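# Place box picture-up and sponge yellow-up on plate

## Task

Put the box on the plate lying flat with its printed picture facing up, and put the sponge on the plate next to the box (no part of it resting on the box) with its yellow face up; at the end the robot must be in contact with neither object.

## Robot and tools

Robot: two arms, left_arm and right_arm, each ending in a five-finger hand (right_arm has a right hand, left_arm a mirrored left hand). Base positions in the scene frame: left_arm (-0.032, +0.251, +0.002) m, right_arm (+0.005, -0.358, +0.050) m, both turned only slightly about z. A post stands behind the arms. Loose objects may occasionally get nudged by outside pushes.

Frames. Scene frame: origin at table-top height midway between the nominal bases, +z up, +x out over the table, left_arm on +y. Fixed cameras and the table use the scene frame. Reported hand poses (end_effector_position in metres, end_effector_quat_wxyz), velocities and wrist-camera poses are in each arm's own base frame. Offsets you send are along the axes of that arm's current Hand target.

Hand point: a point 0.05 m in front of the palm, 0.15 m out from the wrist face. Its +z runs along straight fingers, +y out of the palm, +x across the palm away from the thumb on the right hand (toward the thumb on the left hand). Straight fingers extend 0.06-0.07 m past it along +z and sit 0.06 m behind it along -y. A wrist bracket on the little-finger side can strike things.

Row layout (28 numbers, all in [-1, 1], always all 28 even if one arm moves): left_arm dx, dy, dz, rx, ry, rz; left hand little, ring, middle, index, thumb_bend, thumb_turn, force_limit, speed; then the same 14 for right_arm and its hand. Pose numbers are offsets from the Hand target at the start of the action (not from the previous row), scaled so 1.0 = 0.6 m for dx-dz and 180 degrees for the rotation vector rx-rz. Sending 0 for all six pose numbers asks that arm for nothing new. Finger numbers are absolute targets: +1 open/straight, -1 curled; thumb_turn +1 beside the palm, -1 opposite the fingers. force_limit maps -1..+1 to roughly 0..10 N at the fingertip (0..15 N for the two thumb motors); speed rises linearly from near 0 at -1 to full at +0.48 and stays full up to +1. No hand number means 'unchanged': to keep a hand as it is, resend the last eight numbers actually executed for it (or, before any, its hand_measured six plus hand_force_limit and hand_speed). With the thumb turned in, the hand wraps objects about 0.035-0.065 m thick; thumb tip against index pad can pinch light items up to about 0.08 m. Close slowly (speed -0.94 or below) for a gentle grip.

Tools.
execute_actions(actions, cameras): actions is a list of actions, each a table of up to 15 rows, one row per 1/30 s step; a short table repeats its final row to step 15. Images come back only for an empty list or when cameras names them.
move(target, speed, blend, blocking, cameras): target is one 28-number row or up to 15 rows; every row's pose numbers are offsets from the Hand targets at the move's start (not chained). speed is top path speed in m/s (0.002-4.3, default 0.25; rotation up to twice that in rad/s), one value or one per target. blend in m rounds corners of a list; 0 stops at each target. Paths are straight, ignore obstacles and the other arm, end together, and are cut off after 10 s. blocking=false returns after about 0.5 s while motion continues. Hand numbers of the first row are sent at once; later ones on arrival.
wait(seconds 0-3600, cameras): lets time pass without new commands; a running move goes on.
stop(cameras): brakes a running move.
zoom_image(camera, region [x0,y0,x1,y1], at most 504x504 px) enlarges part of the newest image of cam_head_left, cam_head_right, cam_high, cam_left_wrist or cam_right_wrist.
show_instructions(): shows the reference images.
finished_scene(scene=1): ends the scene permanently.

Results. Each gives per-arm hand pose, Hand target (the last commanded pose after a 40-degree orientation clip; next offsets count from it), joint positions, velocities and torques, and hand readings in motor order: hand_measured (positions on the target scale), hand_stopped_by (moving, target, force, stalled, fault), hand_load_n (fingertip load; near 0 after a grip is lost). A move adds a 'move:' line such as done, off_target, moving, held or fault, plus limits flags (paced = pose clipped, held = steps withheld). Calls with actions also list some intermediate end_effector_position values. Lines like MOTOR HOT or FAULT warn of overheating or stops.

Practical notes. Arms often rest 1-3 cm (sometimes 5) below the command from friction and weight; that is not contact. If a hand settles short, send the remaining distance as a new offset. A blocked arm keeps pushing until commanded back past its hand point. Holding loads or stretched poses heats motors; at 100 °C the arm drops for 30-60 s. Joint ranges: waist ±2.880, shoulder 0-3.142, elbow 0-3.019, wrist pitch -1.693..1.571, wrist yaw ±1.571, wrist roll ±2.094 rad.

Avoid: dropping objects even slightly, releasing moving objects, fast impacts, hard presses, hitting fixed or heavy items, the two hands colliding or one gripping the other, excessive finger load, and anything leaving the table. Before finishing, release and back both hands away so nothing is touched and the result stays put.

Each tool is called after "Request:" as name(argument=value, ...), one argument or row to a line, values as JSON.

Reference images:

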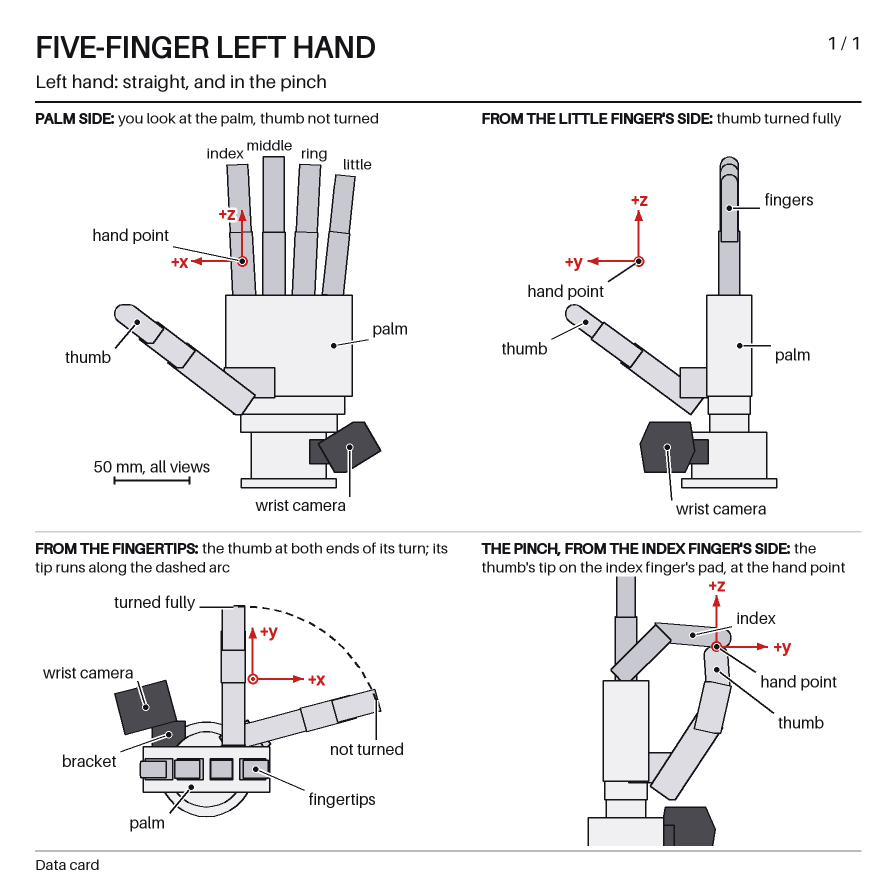

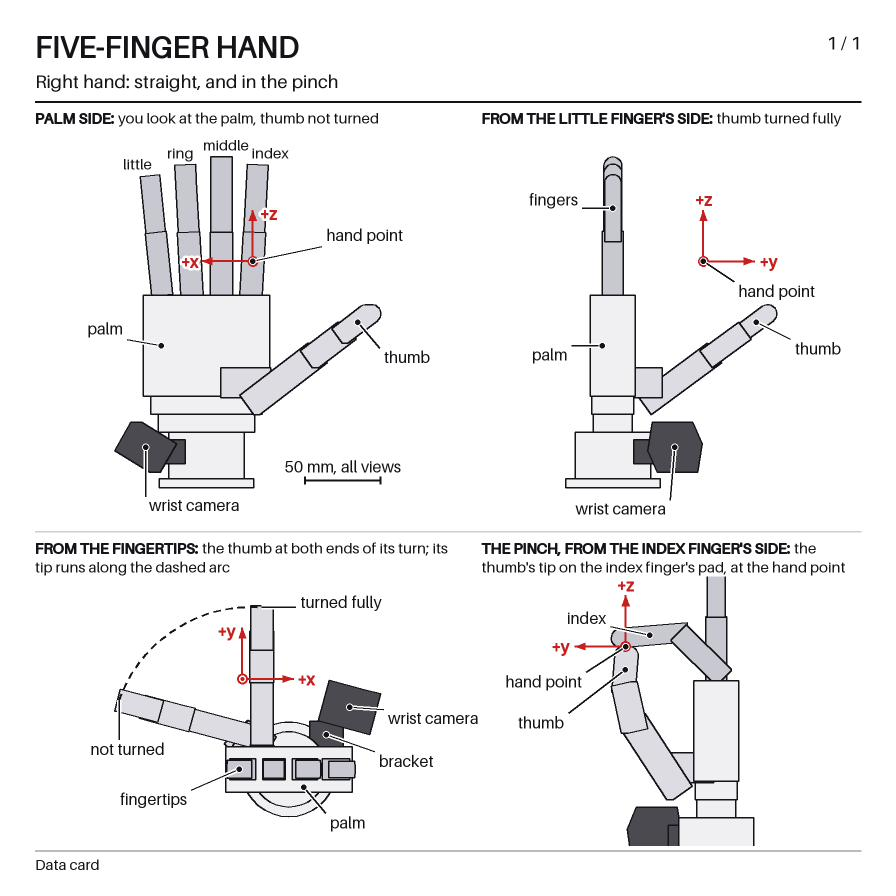

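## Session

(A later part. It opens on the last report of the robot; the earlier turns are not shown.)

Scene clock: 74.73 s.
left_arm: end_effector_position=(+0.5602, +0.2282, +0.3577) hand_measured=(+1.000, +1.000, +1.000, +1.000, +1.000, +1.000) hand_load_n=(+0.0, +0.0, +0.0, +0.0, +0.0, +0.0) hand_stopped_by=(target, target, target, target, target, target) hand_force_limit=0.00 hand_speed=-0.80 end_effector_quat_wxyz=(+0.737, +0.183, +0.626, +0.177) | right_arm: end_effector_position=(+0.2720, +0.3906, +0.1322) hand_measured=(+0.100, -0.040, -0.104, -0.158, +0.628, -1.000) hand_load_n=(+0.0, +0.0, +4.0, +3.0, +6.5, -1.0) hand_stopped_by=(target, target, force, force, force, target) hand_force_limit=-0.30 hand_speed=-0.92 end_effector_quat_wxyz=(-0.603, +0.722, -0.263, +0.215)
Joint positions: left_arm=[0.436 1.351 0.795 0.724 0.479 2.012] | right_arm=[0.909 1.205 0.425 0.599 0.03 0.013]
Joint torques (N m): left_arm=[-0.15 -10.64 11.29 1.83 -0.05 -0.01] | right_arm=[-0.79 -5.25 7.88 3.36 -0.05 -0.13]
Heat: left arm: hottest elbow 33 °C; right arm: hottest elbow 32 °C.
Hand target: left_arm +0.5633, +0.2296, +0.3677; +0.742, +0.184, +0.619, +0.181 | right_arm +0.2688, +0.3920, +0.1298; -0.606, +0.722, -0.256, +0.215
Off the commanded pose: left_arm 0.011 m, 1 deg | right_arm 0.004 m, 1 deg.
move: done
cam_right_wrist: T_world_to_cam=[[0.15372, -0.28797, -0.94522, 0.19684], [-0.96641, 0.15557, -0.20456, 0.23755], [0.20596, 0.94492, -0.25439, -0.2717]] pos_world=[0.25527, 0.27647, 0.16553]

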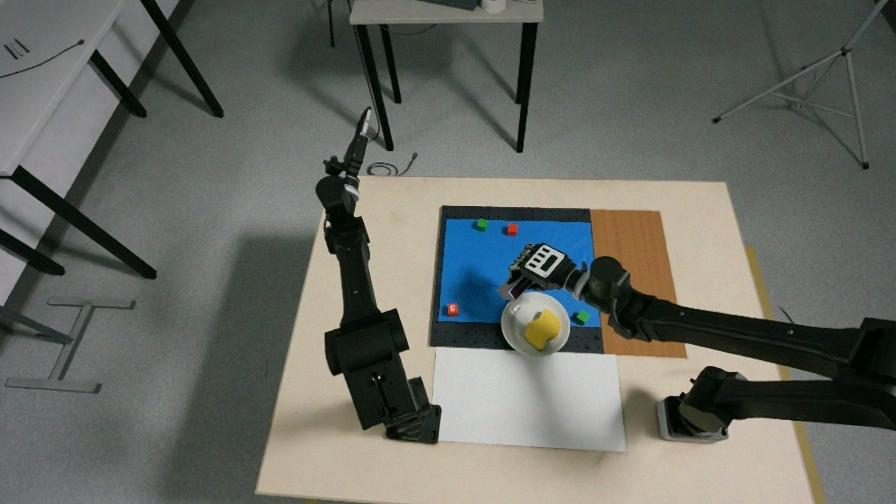

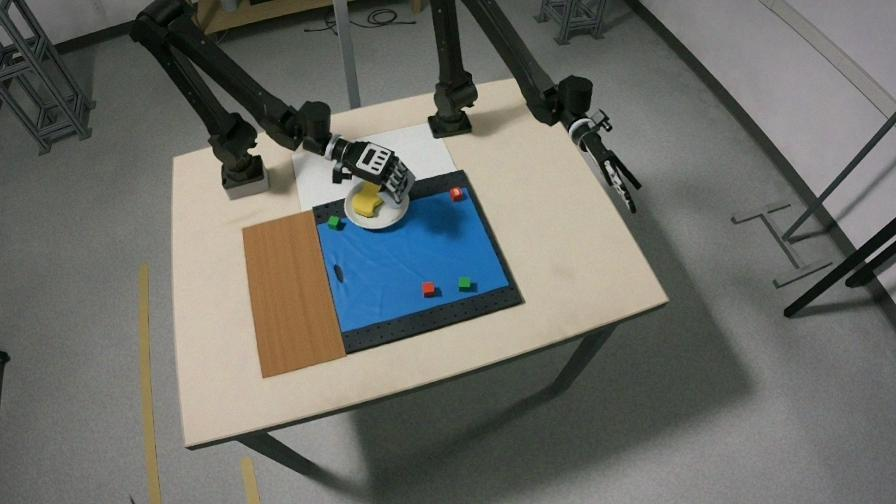

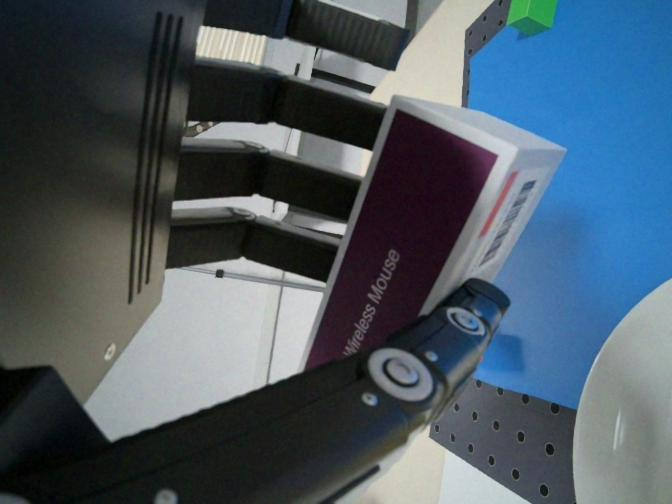

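Request:
move(
  target=[0,0,0,0,0,0,1,1,1,1,1,1,0,-0.8,-0.03,0.1445,-0.0042,0,0,0,0.1,-0.04,-0.15,-0.18,0.6,-1,-0.3,-0.92],
  speed=0.1,
  cameras=["cam_head_left","cam_high","cam_right_wrist"],
)

Request:
zoom_image(
  camera="cam_head_left",
  region=[490, 240, 620, 360],
)

Request:
zoom_image(
  camera="cam_high",
  region=[310, 140, 440, 260],
)

Scene clock: 76.97 s.
left_arm: end_effector_position=(+0.5602, +0.2282, +0.3577) hand_measured=(+1.000, +1.000, +1.000, +1.000, +1.000, +1.000) hand_load_n=(+0.0, +0.0, +0.0, +0.0, +0.0, +0.0) hand_stopped_by=(target, target, target, target, target, target) hand_force_limit=0.00 hand_speed=-0.80 end_effector_quat_wxyz=(+0.737, +0.183, +0.626, +0.177) | right_arm: end_effector_position=(+0.2469, +0.3894, +0.0455) hand_measured=(+0.100, -0.040, -0.104, -0.158, +0.628, -1.000) hand_load_n=(+0.0, +0.0, +3.5, +3.0, +6.0, -0.5) hand_stopped_by=(target, target, force, force, force, target) hand_force_limit=-0.30 hand_speed=-0.92 end_effector_quat_wxyz=(-0.602, +0.724, -0.256, +0.216)
Joint positions: left_arm=[0.436 1.351 0.795 0.724 0.479 2.012] | right_arm=[0.975 1.528 0.311 1.034 0.087 0.012]
Joint torques (N m): left_arm=[-0.03 -10.52 11.29 1.83 -0.05 -0.03] | right_arm=[-0.73 -6.48 4.81 3.26 0.3 -0.03]
Heat: left arm: hottest elbow 33 °C; right arm: hottest elbow 32 °C.
Hand target: left_arm +0.5633, +0.2296, +0.3677; +0.742, +0.184, +0.619, +0.181 | right_arm +0.2439, +0.3898, +0.0451; -0.606, +0.722, -0.256, +0.215
Off the commanded pose: left_arm 0.011 m, 1 deg | right_arm 0.003 m, 1 deg.
move: done
cam_right_wrist: T_world_to_cam=[[0.16437, -0.2936, -0.94169, 0.11778], [-0.96609, 0.14482, -0.21378, 0.20031], [0.19914, 0.9449, -0.25984, -0.28551]] pos_world=[0.23102, 0.27535, 0.07955]

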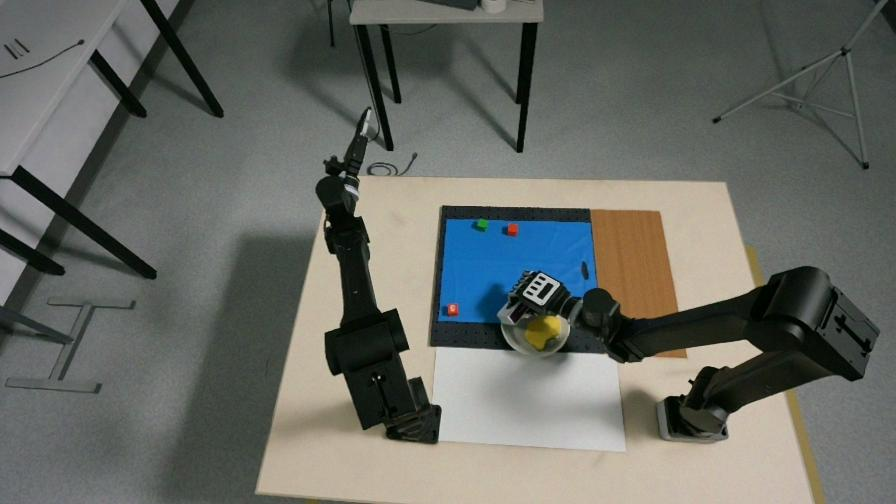

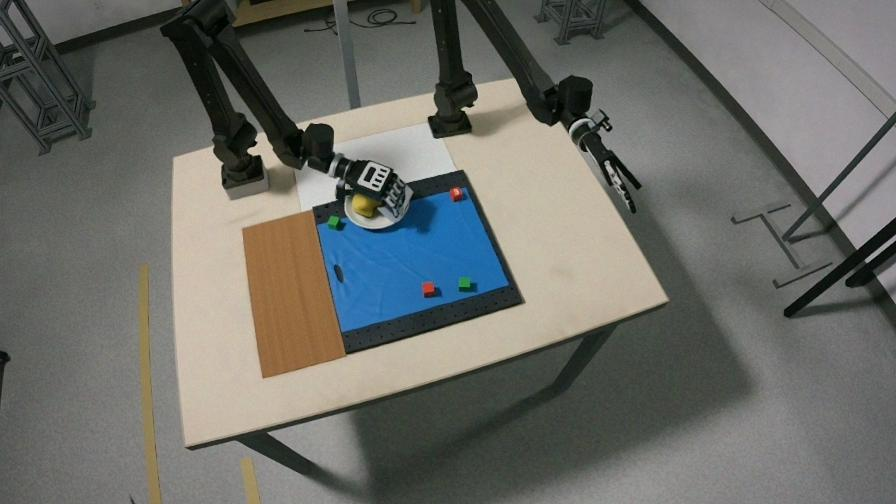

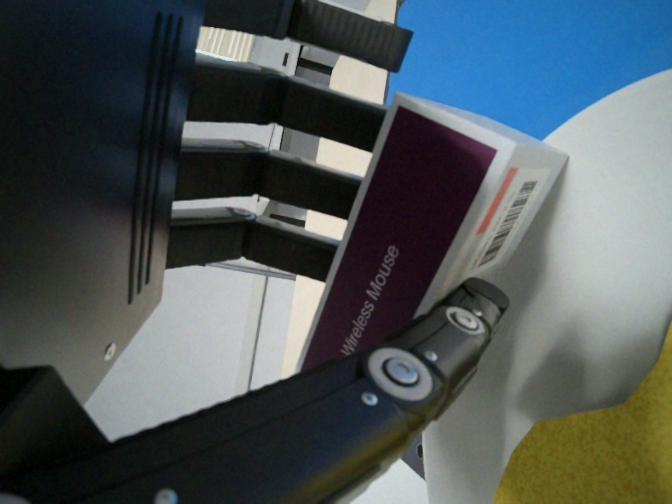

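Scaled by 3.877.

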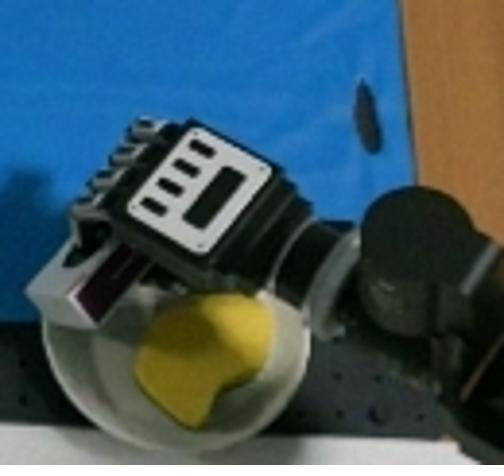

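Scaled by 3.877.

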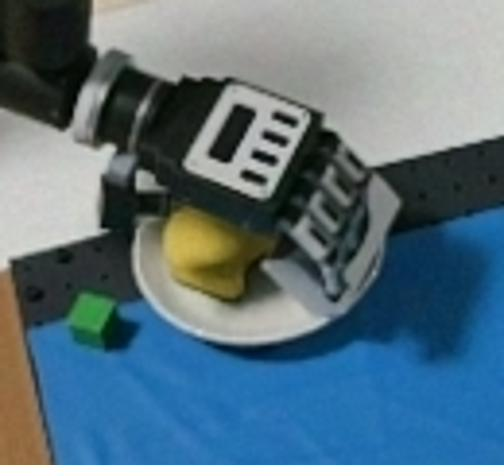

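Request:
zoom_image(
  camera="cam_head_left",
  region=[490, 265, 580, 355],
)

Request:
zoom_image(
  camera="cam_high",
  region=[340, 155, 420, 235],
)

Request:
zoom_image(
  camera="cam_head_right",
  region=[490, 265, 580, 355],
)

Scaled by 5.600.

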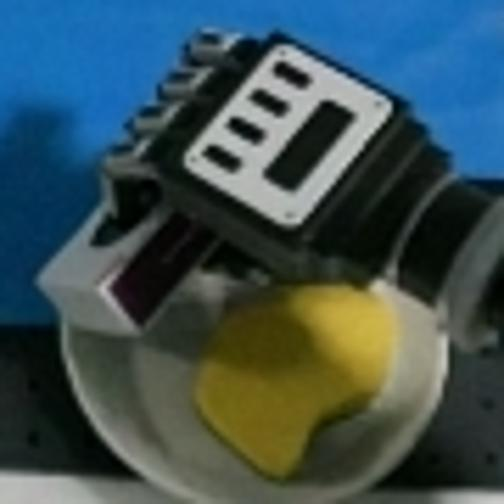

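Scaled by 6.300.

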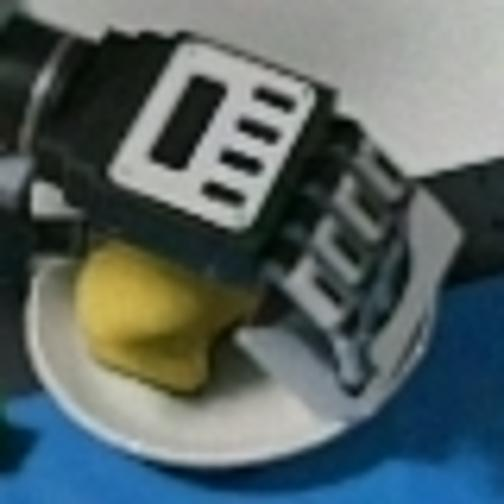

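This scene's latest camera images include none from cam_head_right. They are from: cam_head_left, cam_high, cam_right_wrist. cam_head_right's image comes with the result of a call that names it in "cameras".

Request:
move(
  target=[0,0,0,0,0,0,1,1,1,1,1,1,0,-0.8,-0.0003,0.0058,-0.0328,0,0,0,0.1,-0.04,-0.15,-0.18,0.6,-1,-0.3,-0.92],
  speed=0.06,
  cameras=["cam_head_left","cam_head_right","cam_high","cam_right_wrist"],
)

Request:
zoom_image(
  camera="cam_head_left",
  region=[490, 265, 580, 355],
)

Request:
zoom_image(
  camera="cam_high",
  region=[340, 155, 420, 235],
)

Scene clock: 78.37 s.
left_arm: end_effector_position=(+0.5602, +0.2282, +0.3577) hand_measured=(+1.000, +1.000, +1.000, +1.000, +1.000, +1.000) hand_load_n=(+0.0, +0.0, +0.0, +0.0, +0.0, +0.0) hand_stopped_by=(target, target, target, target, target, target) hand_force_limit=0.00 hand_speed=-0.80 end_effector_quat_wxyz=(+0.737, +0.183, +0.626, +0.177) | right_arm: end_effector_position=(+0.2333, +0.3722, +0.0344) hand_measured=(+0.100, -0.040, -0.104, -0.158, +0.628, -1.000) hand_load_n=(+0.0, +0.0, +3.0, +2.5, +6.0, -1.0) hand_stopped_by=(target, target, force, force, force, target) hand_force_limit=-0.30 hand_speed=-0.92 end_effector_quat_wxyz=(-0.593, +0.732, -0.258, +0.214)
Joint positions: left_arm=[0.436 1.351 0.795 0.724 0.479 2.012] | right_arm=[0.983 1.518 0.259 1.052 0.095 0.012]
Joint torques (N m): left_arm=[-0.21 -10.52 11.23 1.84 -0.07 0] | right_arm=[-0.67 -7.77 4.4 3.29 0.31 -0.02]
Heat: left arm: hottest elbow 34 °C; right arm: hottest elbow 32 °C.
Hand target: left_arm +0.5633, +0.2296, +0.3677; +0.742, +0.184, +0.619, +0.181 | right_arm +0.2313, +0.3743, +0.0450; -0.606, +0.722, -0.256, +0.215
Off the commanded pose: left_arm 0.011 m, 1 deg | right_arm 0.011 m, 2 deg.
move: off_target (right_arm)
cam_right_wrist: T_world_to_cam=[[0.1524, -0.31377, -0.93719, 0.11467], [-0.96869, 0.14062, -0.20461, 0.18913], [0.19598, 0.93903, -0.28251, -0.26577]] pos_world=[0.21782, 0.25895, 0.07108]

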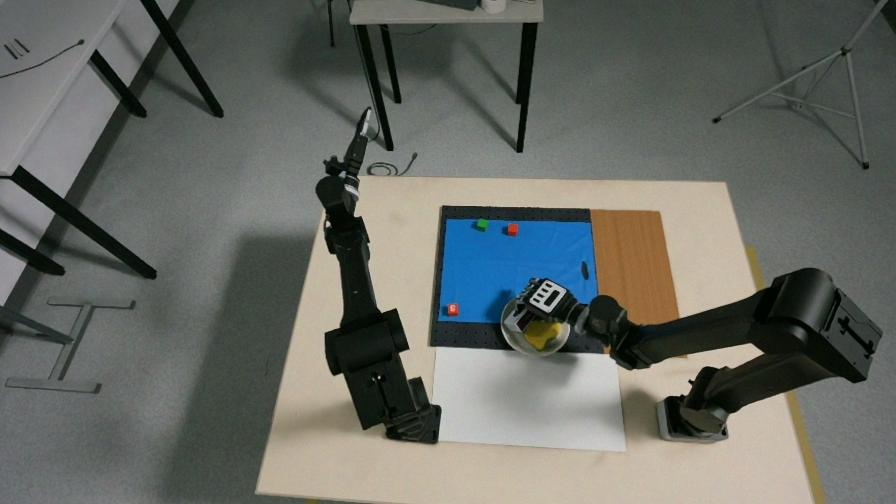

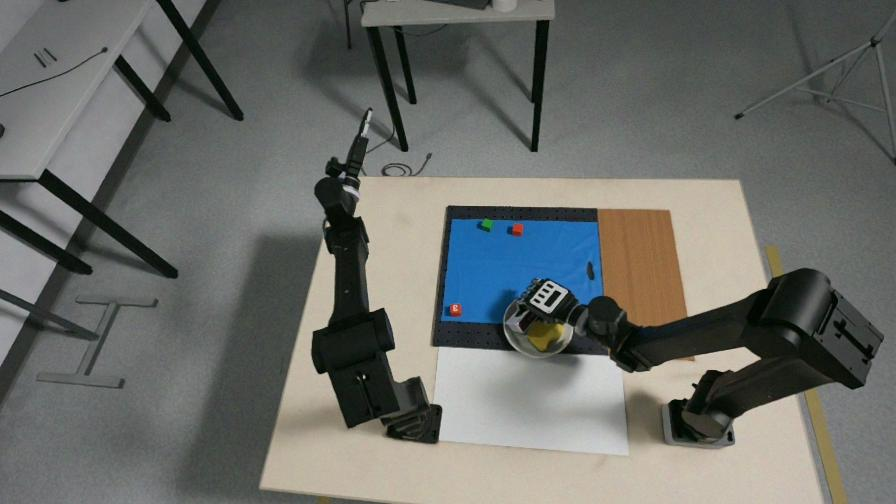

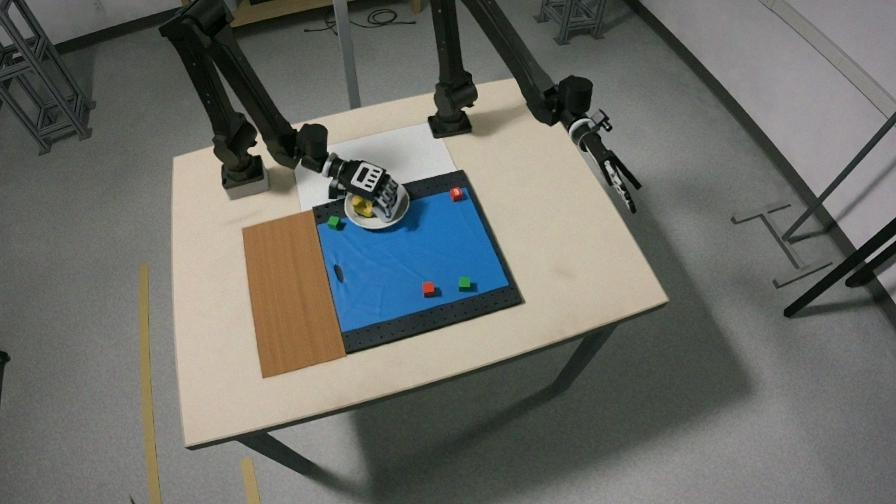

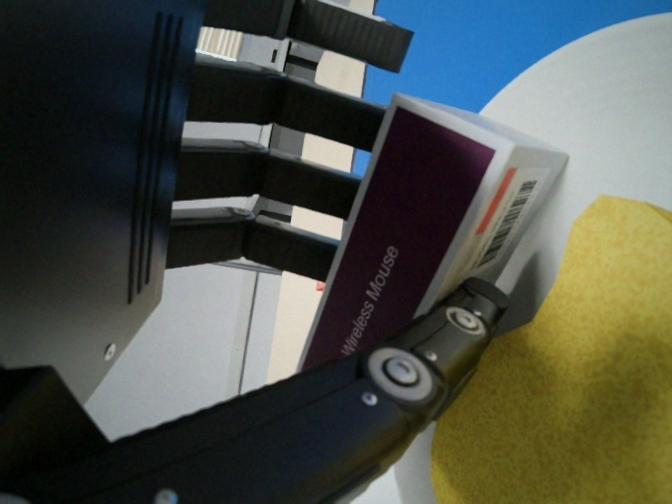

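Scaled by 5.600.

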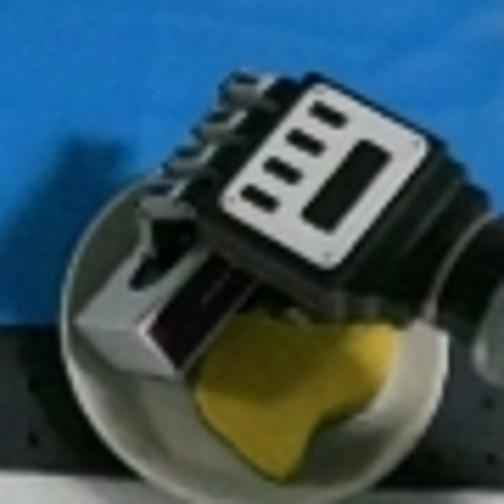

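Scaled by 6.300.

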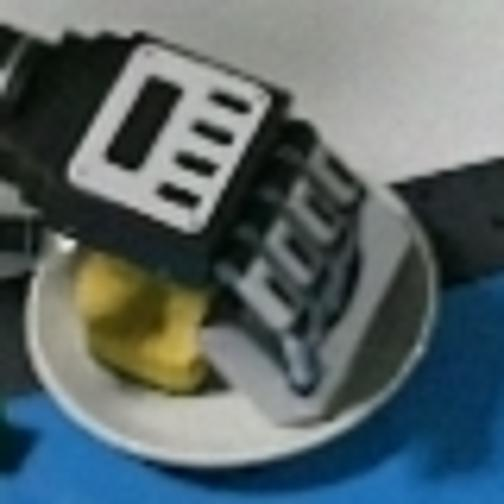

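Request:
move(
  target=[0,0,0,0,0,0,1,1,1,1,1,1,0,-0.8,0,0.0131,0.0023,0,0,0,0.1,-0.04,-0.15,-0.18,0.6,-1,-0.3,-0.92],
  speed=0.05,
  cameras=["cam_head_left","cam_high","cam_right_wrist"],
)

Request:
zoom_image(
  camera="cam_head_left",
  region=[490, 265, 580, 355],
)

Request:
zoom_image(
  camera="cam_high",
  region=[340, 155, 420, 235],
)

Scene clock: 79.40 s.
left_arm: end_effector_position=(+0.5602, +0.2282, +0.3577) hand_measured=(+1.000, +1.000, +1.000, +1.000, +1.000, +1.000) hand_load_n=(+0.0, +0.0, +0.0, +0.0, +0.0, +0.0) hand_stopped_by=(target, target, target, target, target, target) hand_force_limit=0.00 hand_speed=-0.80 end_effector_quat_wxyz=(+0.737, +0.183, +0.626, +0.177) | right_arm: end_effector_position=(+0.2352, +0.3750, +0.0382) hand_measured=(+0.100, -0.040, -0.104, -0.158, +0.628, -1.000) hand_load_n=(+0.0, +0.0, +3.0, +2.5, +5.5, -1.0) hand_stopped_by=(target, target, force, force, force, target) hand_force_limit=-0.30 hand_speed=-0.92 end_effector_quat_wxyz=(-0.603, +0.724, -0.256, +0.217)
Joint positions: left_arm=[0.436 1.351 0.795 0.724 0.479 2.012] | right_arm=[0.983 1.537 0.259 1.098 0.095 0.012]
Joint torques (N m): left_arm=[0.15 -10.29 11.25 1.8 -0.05 -0.02] | right_arm=[-0.67 -6.01 4.1 3.34 0.3 -0.02]
Heat: left arm: hottest elbow 34 °C; right arm: hottest elbow 31 °C.
Hand target: left_arm +0.5633, +0.2296, +0.3677; +0.742, +0.184, +0.619, +0.181 | right_arm +0.2312, +0.3743, +0.0370; -0.606, +0.722, -0.256, +0.215
Off the commanded pose: left_arm 0.011 m, 1 deg | right_arm 0.004 m, 0 deg.
move: done
cam_right_wrist: T_world_to_cam=[[0.16676, -0.29222, -0.9417, 0.10765], [-0.9655, 0.14536, -0.21608, 0.18921], [0.20002, 0.94524, -0.2579, -0.27188]] pos_world=[0.21912, 0.26095, 0.07214]

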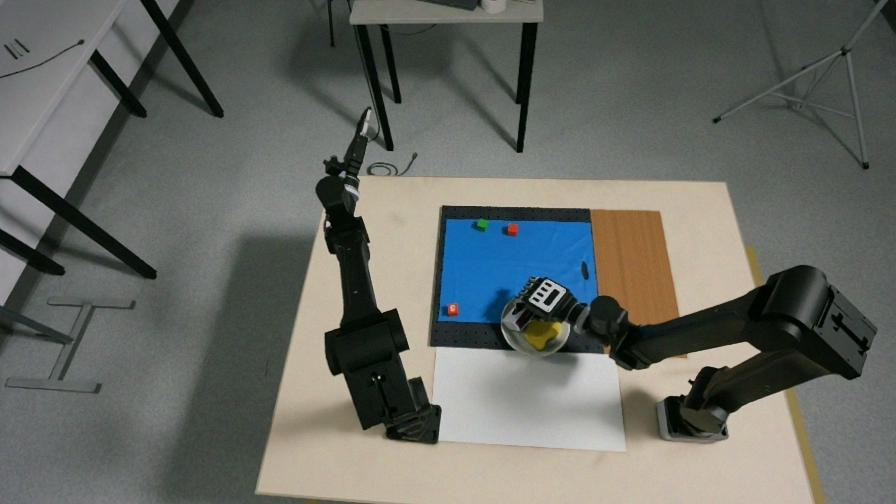

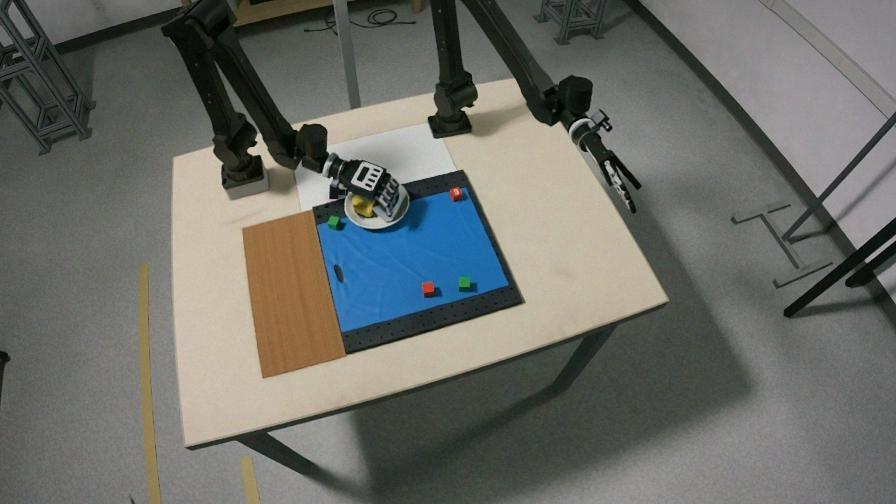

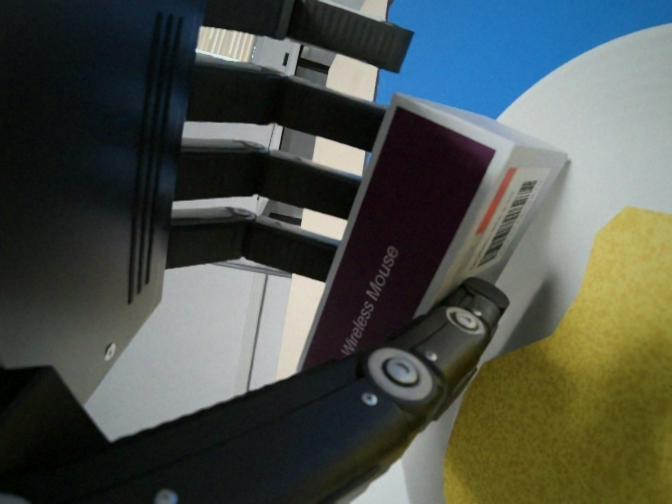

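Scaled by 5.600.

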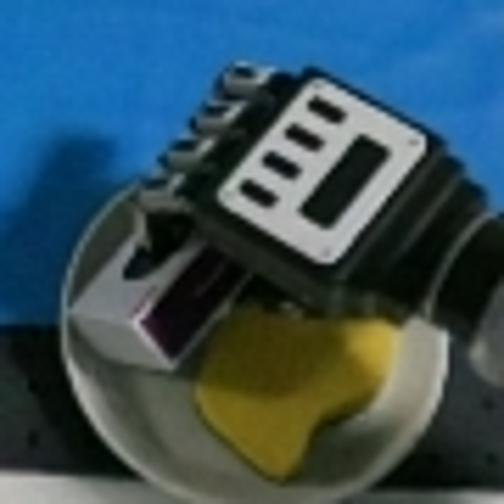

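Scaled by 6.300.

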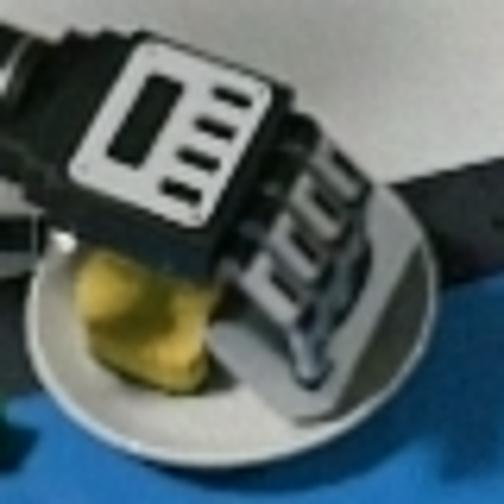

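Request:
move(
  target=[0,0,0,0,0,0,1,1,1,1,1,1,0,-0.8,0,0.0143,-0.0042,0,0,0,0.1,-0.04,-0.15,-0.18,0.6,-1,-0.3,-0.92],
  speed=0.05,
  cameras=["cam_head_left","cam_high","cam_right_wrist"],
)

Request:
zoom_image(
  camera="cam_head_left",
  region=[490, 265, 580, 355],
)

Request:
zoom_image(
  camera="cam_high",
  region=[340, 155, 420, 235],
)

Scene clock: 80.20 s.
left_arm: end_effector_position=(+0.5602, +0.2282, +0.3577) hand_measured=(+1.000, +1.000, +1.000, +1.000, +1.000, +1.000) hand_load_n=(+0.0, +0.0, +0.0, +0.0, +0.0, +0.0) hand_stopped_by=(target, target, target, target, target, target) hand_force_limit=0.00 hand_speed=-0.80 end_effector_quat_wxyz=(+0.737, +0.183, +0.626, +0.177) | right_arm: end_effector_position=(+0.2331, +0.3725, +0.0322) hand_measured=(+0.100, -0.040, -0.104, -0.158, +0.628, -1.000) hand_load_n=(+0.0, +0.0, +3.5, +3.0, +5.5, -1.0) hand_stopped_by=(target, target, force, force, force, target) hand_force_limit=-0.30 hand_speed=-0.92 end_effector_quat_wxyz=(-0.606, +0.722, -0.255, +0.218)
Joint positions: left_arm=[0.436 1.351 0.795 0.724 0.479 2.012] | right_arm=[0.984 1.576 0.247 1.156 0.097 0.012]
Joint torques (N m): left_arm=[0.09 -10.4 11.23 1.74 -0.05 -0.01] | right_arm=[-0.67 -5.83 3.67 3.22 0.3 -0.02]
Heat: left arm: hottest elbow 34 °C; right arm: hottest elbow 31 °C.
Hand target: left_arm +0.5633, +0.2296, +0.3677; +0.742, +0.184, +0.619, +0.181 | right_arm +0.2287, +0.3712, +0.0289; -0.606, +0.722, -0.256, +0.215
Off the commanded pose: left_arm 0.011 m, 1 deg | right_arm 0.006 m, 0 deg.
move: done
cam_right_wrist: T_world_to_cam=[[0.17026, -0.28745, -0.94254, 0.09904], [-0.9646, 0.14688, -0.21903, 0.18565], [0.2014, 0.94647, -0.25226, -0.27159]] pos_world=[0.21691, 0.25825, 0.06551]

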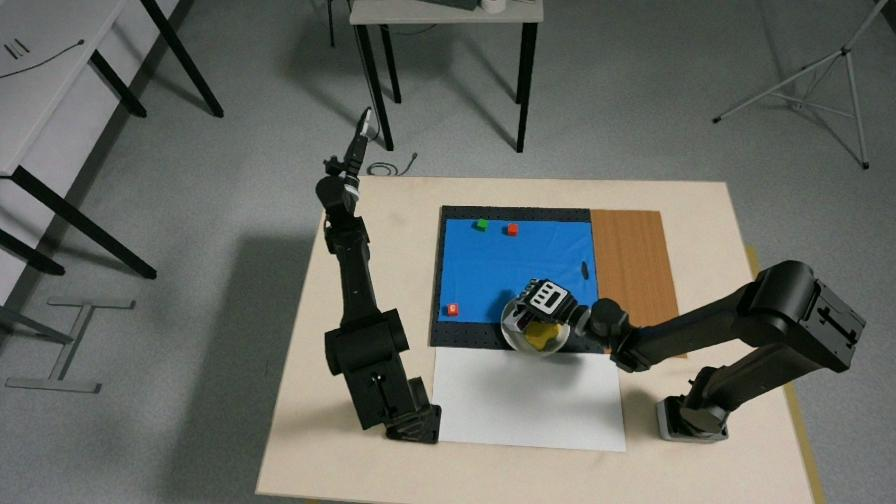

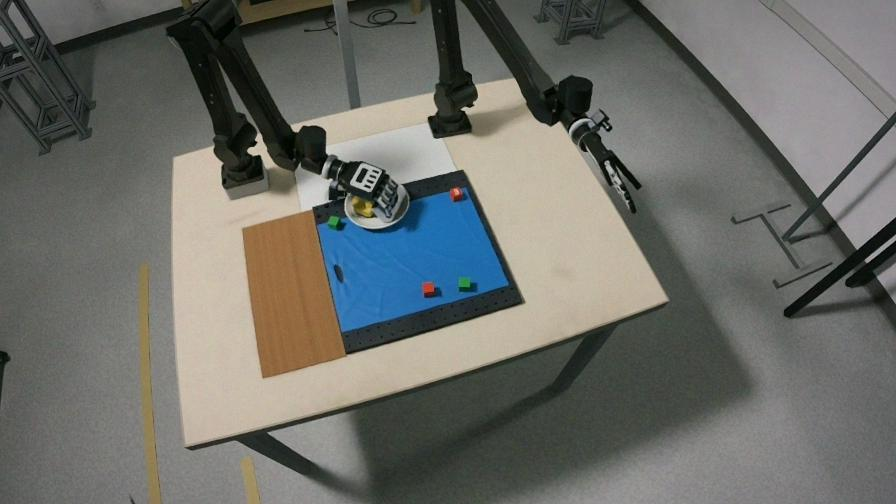

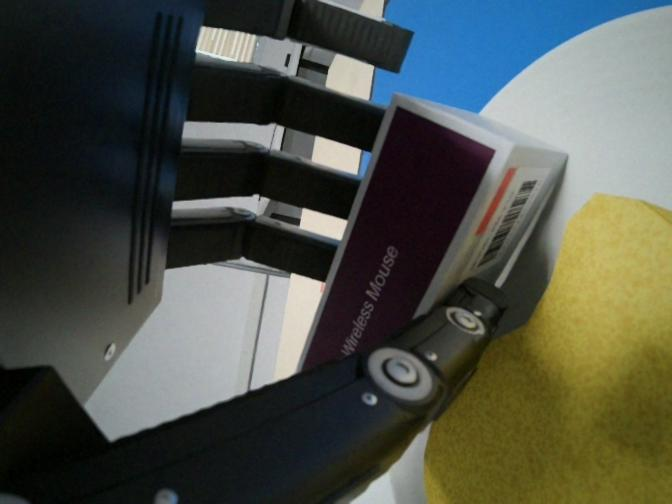

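Scaled by 5.600.

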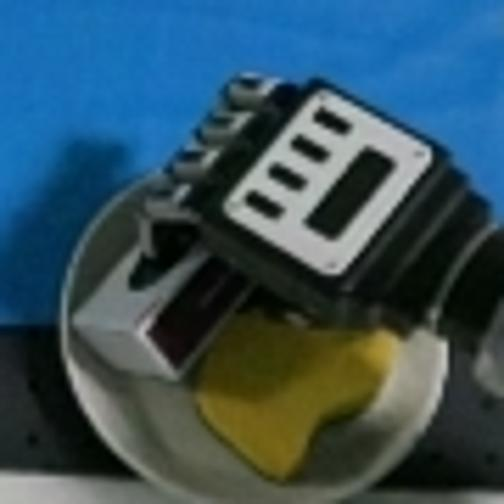

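Scaled by 6.300.

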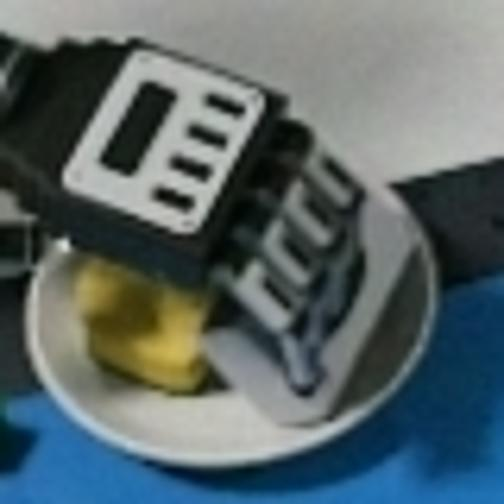

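Request:
move(
  target=[0,0,0,0,0,0,1,1,1,1,1,1,0,-0.8,0,0.01,0.002,0,0,0,0.1,-0.04,-0.15,-0.18,0.6,-1,-0.3,-0.92],
  speed=0.05,
  cameras=["cam_head_left","cam_high","cam_right_wrist"],
)

Request:
zoom_image(
  camera="cam_high",
  region=[340, 155, 420, 235],
)

Scene clock: 80.97 s.
left_arm: end_effector_position=(+0.5602, +0.2282, +0.3577) hand_measured=(+1.000, +1.000, +1.000, +1.000, +1.000, +1.000) hand_load_n=(+0.0, +0.0, +0.0, +0.0, +0.0, -0.5) hand_stopped_by=(target, target, target, target, target, target) hand_force_limit=0.00 hand_speed=-0.80 end_effector_quat_wxyz=(+0.737, +0.183, +0.626, +0.177) | right_arm: end_effector_position=(+0.2341, +0.3741, +0.0315) hand_measured=(+0.100, -0.040, -0.104, -0.158, +0.628, -1.000) hand_load_n=(+0.0, +0.0, +3.0, +2.0, +4.5, -1.0) hand_stopped_by=(target, target, force, force, force, target) hand_force_limit=-0.30 hand_speed=-0.92 end_effector_quat_wxyz=(-0.612, +0.716, -0.254, +0.219)
Joint positions: left_arm=[0.436 1.351 0.795 0.724 0.479 2.012] | right_arm=[0.984 1.607 0.247 1.203 0.097 0.012]
Joint torques (N m): left_arm=[0.09 -10.7 11.23 1.85 -0.05 -0.01] | right_arm=[-0.73 -5.48 3.4 2.81 0.29 -0.02]
Heat: left arm: hottest elbow 34 °C; right arm: hottest elbow 31 °C.
Hand target: left_arm +0.5633, +0.2296, +0.3677; +0.742, +0.184, +0.619, +0.181 | right_arm +0.2288, +0.3713, +0.0228; -0.606, +0.722, -0.256, +0.215
Off the commanded pose: left_arm 0.011 m, 1 deg | right_arm 0.011 m, 1 deg.
move: off_target (right_arm)
cam_right_wrist: T_world_to_cam=[[0.17889, -0.27448, -0.94481, 0.0918], [-0.96258, 0.14986, -0.22579, 0.18483], [0.20357, 0.94984, -0.23741, -0.27568]] pos_world=[0.21761, 0.25935, 0.06302]

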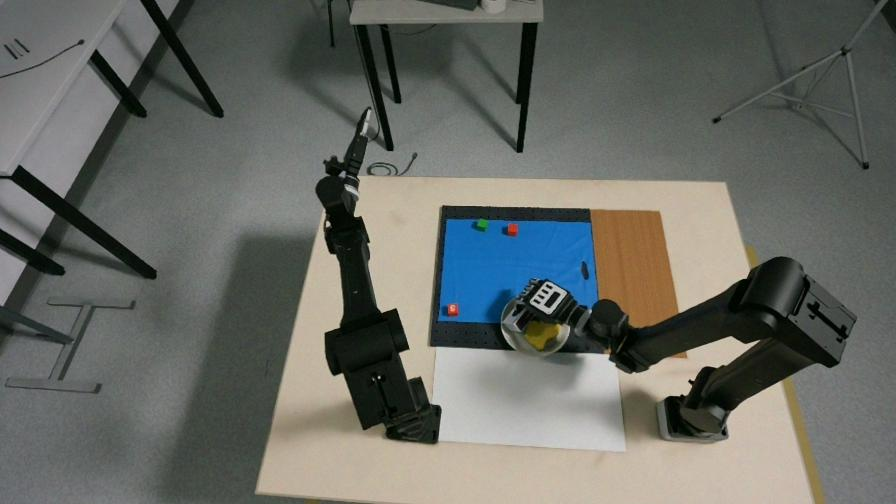

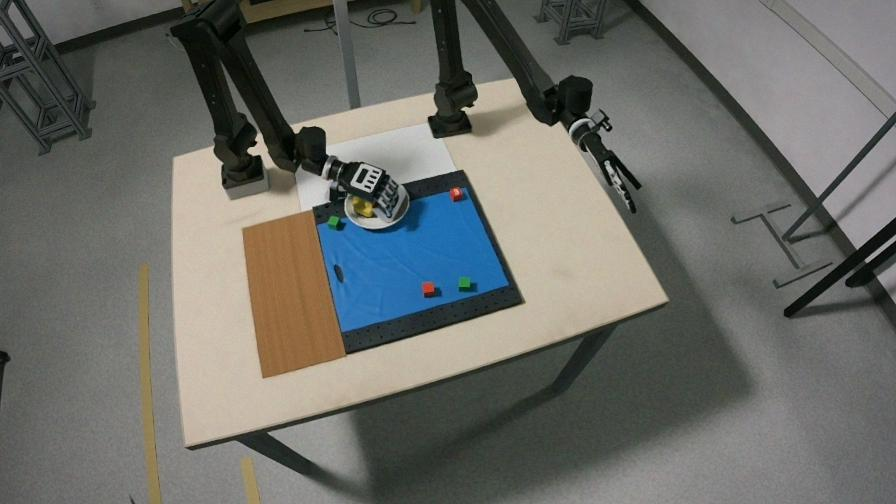

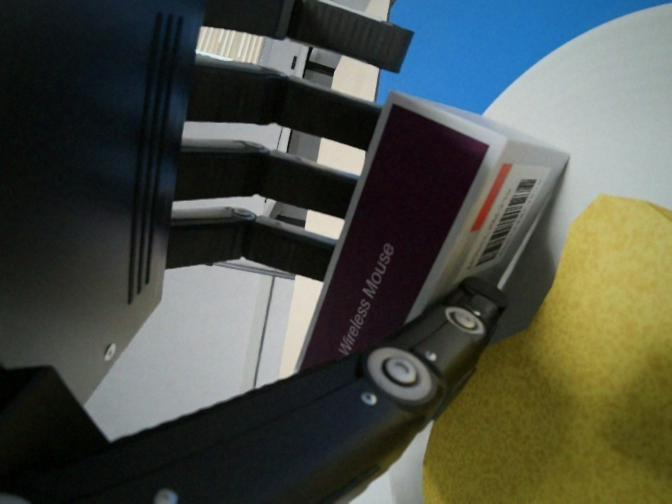

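Scaled by 6.300.

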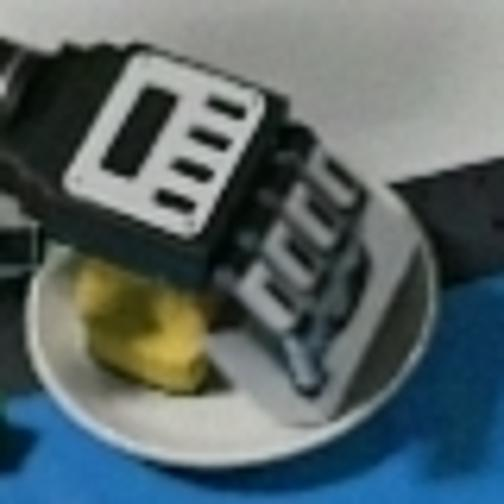

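Request:
move(
  target=[0,0,0,0,0,0,1,1,1,1,1,1,0,-0.8,0,0,0,0,0,0,0.2,0.1,0.0,0.0,0.6,-1,-0.3,-0.85],
  cameras=["cam_head_left","cam_high","cam_right_wrist"],
)

Request:
zoom_image(
  camera="cam_high",
  region=[340, 155, 420, 235],
)

Request:
zoom_image(
  camera="cam_right_wrist",
  region=[250, 60, 672, 480],
)

Scene clock: 81.80 s.
left_arm: end_effector_position=(+0.5602, +0.2282, +0.3577) hand_measured=(+1.000, +1.000, +1.000, +1.000, +1.000, +1.000) hand_load_n=(+0.0, +0.0, +0.0, +0.0, +0.0, +0.0) hand_stopped_by=(target, target, target, target, target, target) hand_force_limit=0.00 hand_speed=-0.80 end_effector_quat_wxyz=(+0.737, +0.183, +0.626, +0.177) | right_arm: end_effector_position=(+0.2338, +0.3735, +0.0287) hand_measured=(+0.200, +0.100, +0.000, +0.000, +0.626, -1.000) hand_load_n=(-0.5, +0.0, +0.0, +0.0, +0.0, +0.0) hand_stopped_by=(target, target, target, target, force, target) hand_force_limit=-0.30 hand_speed=-0.85 end_effector_quat_wxyz=(-0.609, +0.718, -0.255, +0.219)
Joint positions: left_arm=[0.436 1.351 0.795 0.724 0.479 2.012] | right_arm=[0.984 1.614 0.247 1.203 0.097 0.012]
Joint torques (N m): left_arm=[-0.03 -10.52 11.23 1.83 -0.04 -0.02] | right_arm=[-0.67 -5.89 3.37 2.84 0.29 -0.02]
Heat: left arm: hottest elbow 34 °C; right arm: hottest elbow 31 °C.
Hand target: left_arm +0.5633, +0.2296, +0.3677; +0.742, +0.184, +0.619, +0.181 | right_arm +0.2288, +0.3712, +0.0228; -0.606, +0.722, -0.256, +0.215
Off the commanded pose: left_arm 0.011 m, 1 deg | right_arm 0.008 m, 1 deg.
move: done
cam_right_wrist: T_world_to_cam=[[0.17548, -0.27968, -0.94392, 0.09184], [-0.96337, 0.14872, -0.22316, 0.18453], [0.20279, 0.94851, -0.24334, -0.27497]] pos_world=[0.21741, 0.25905, 0.06095]

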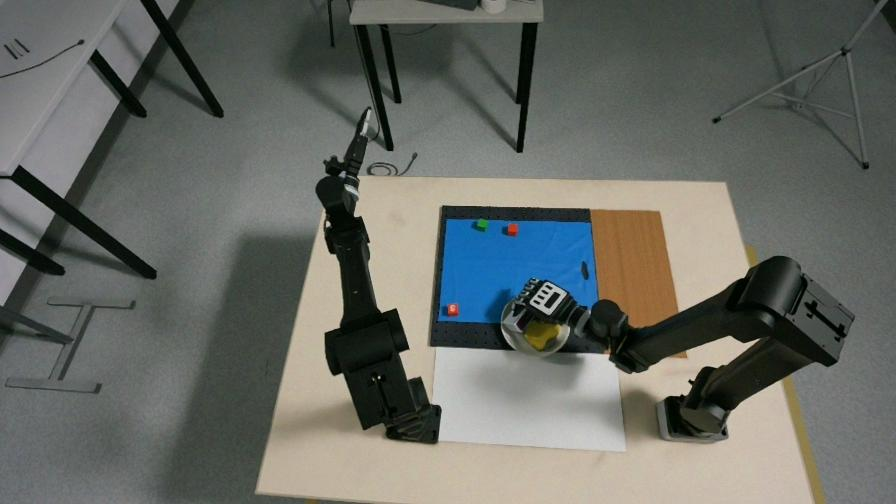

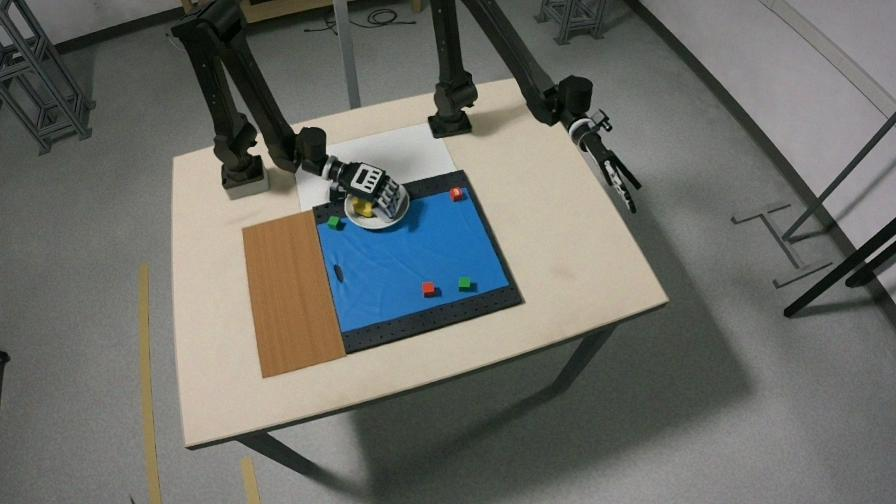

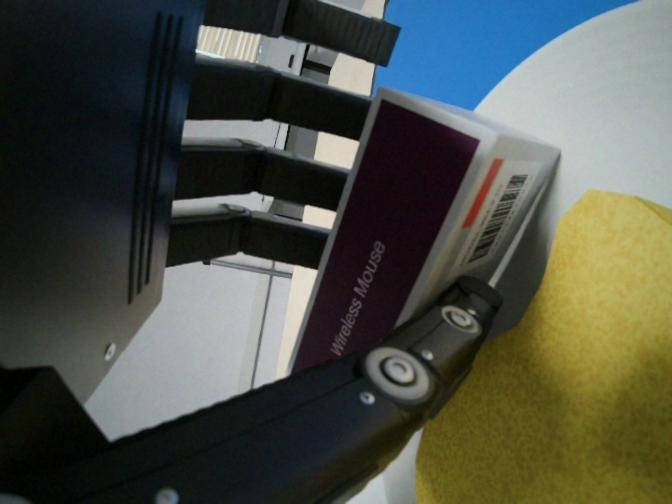

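Scaled by 6.300.

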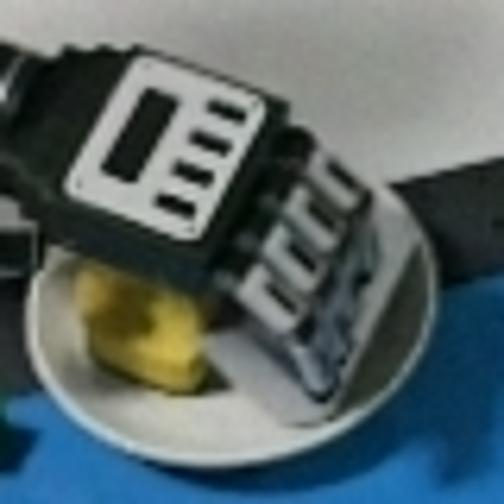

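Scaled by 1.194 from the camera's image (finer frame: 960x720).

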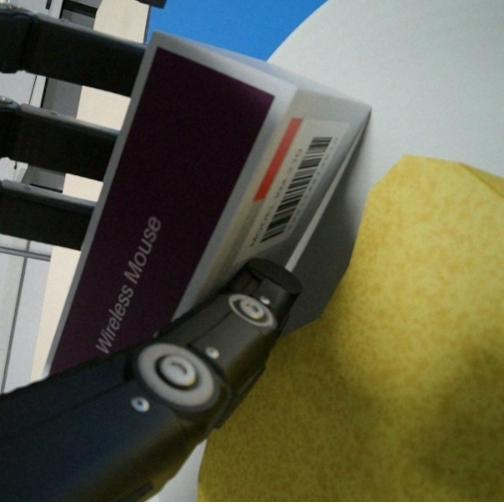

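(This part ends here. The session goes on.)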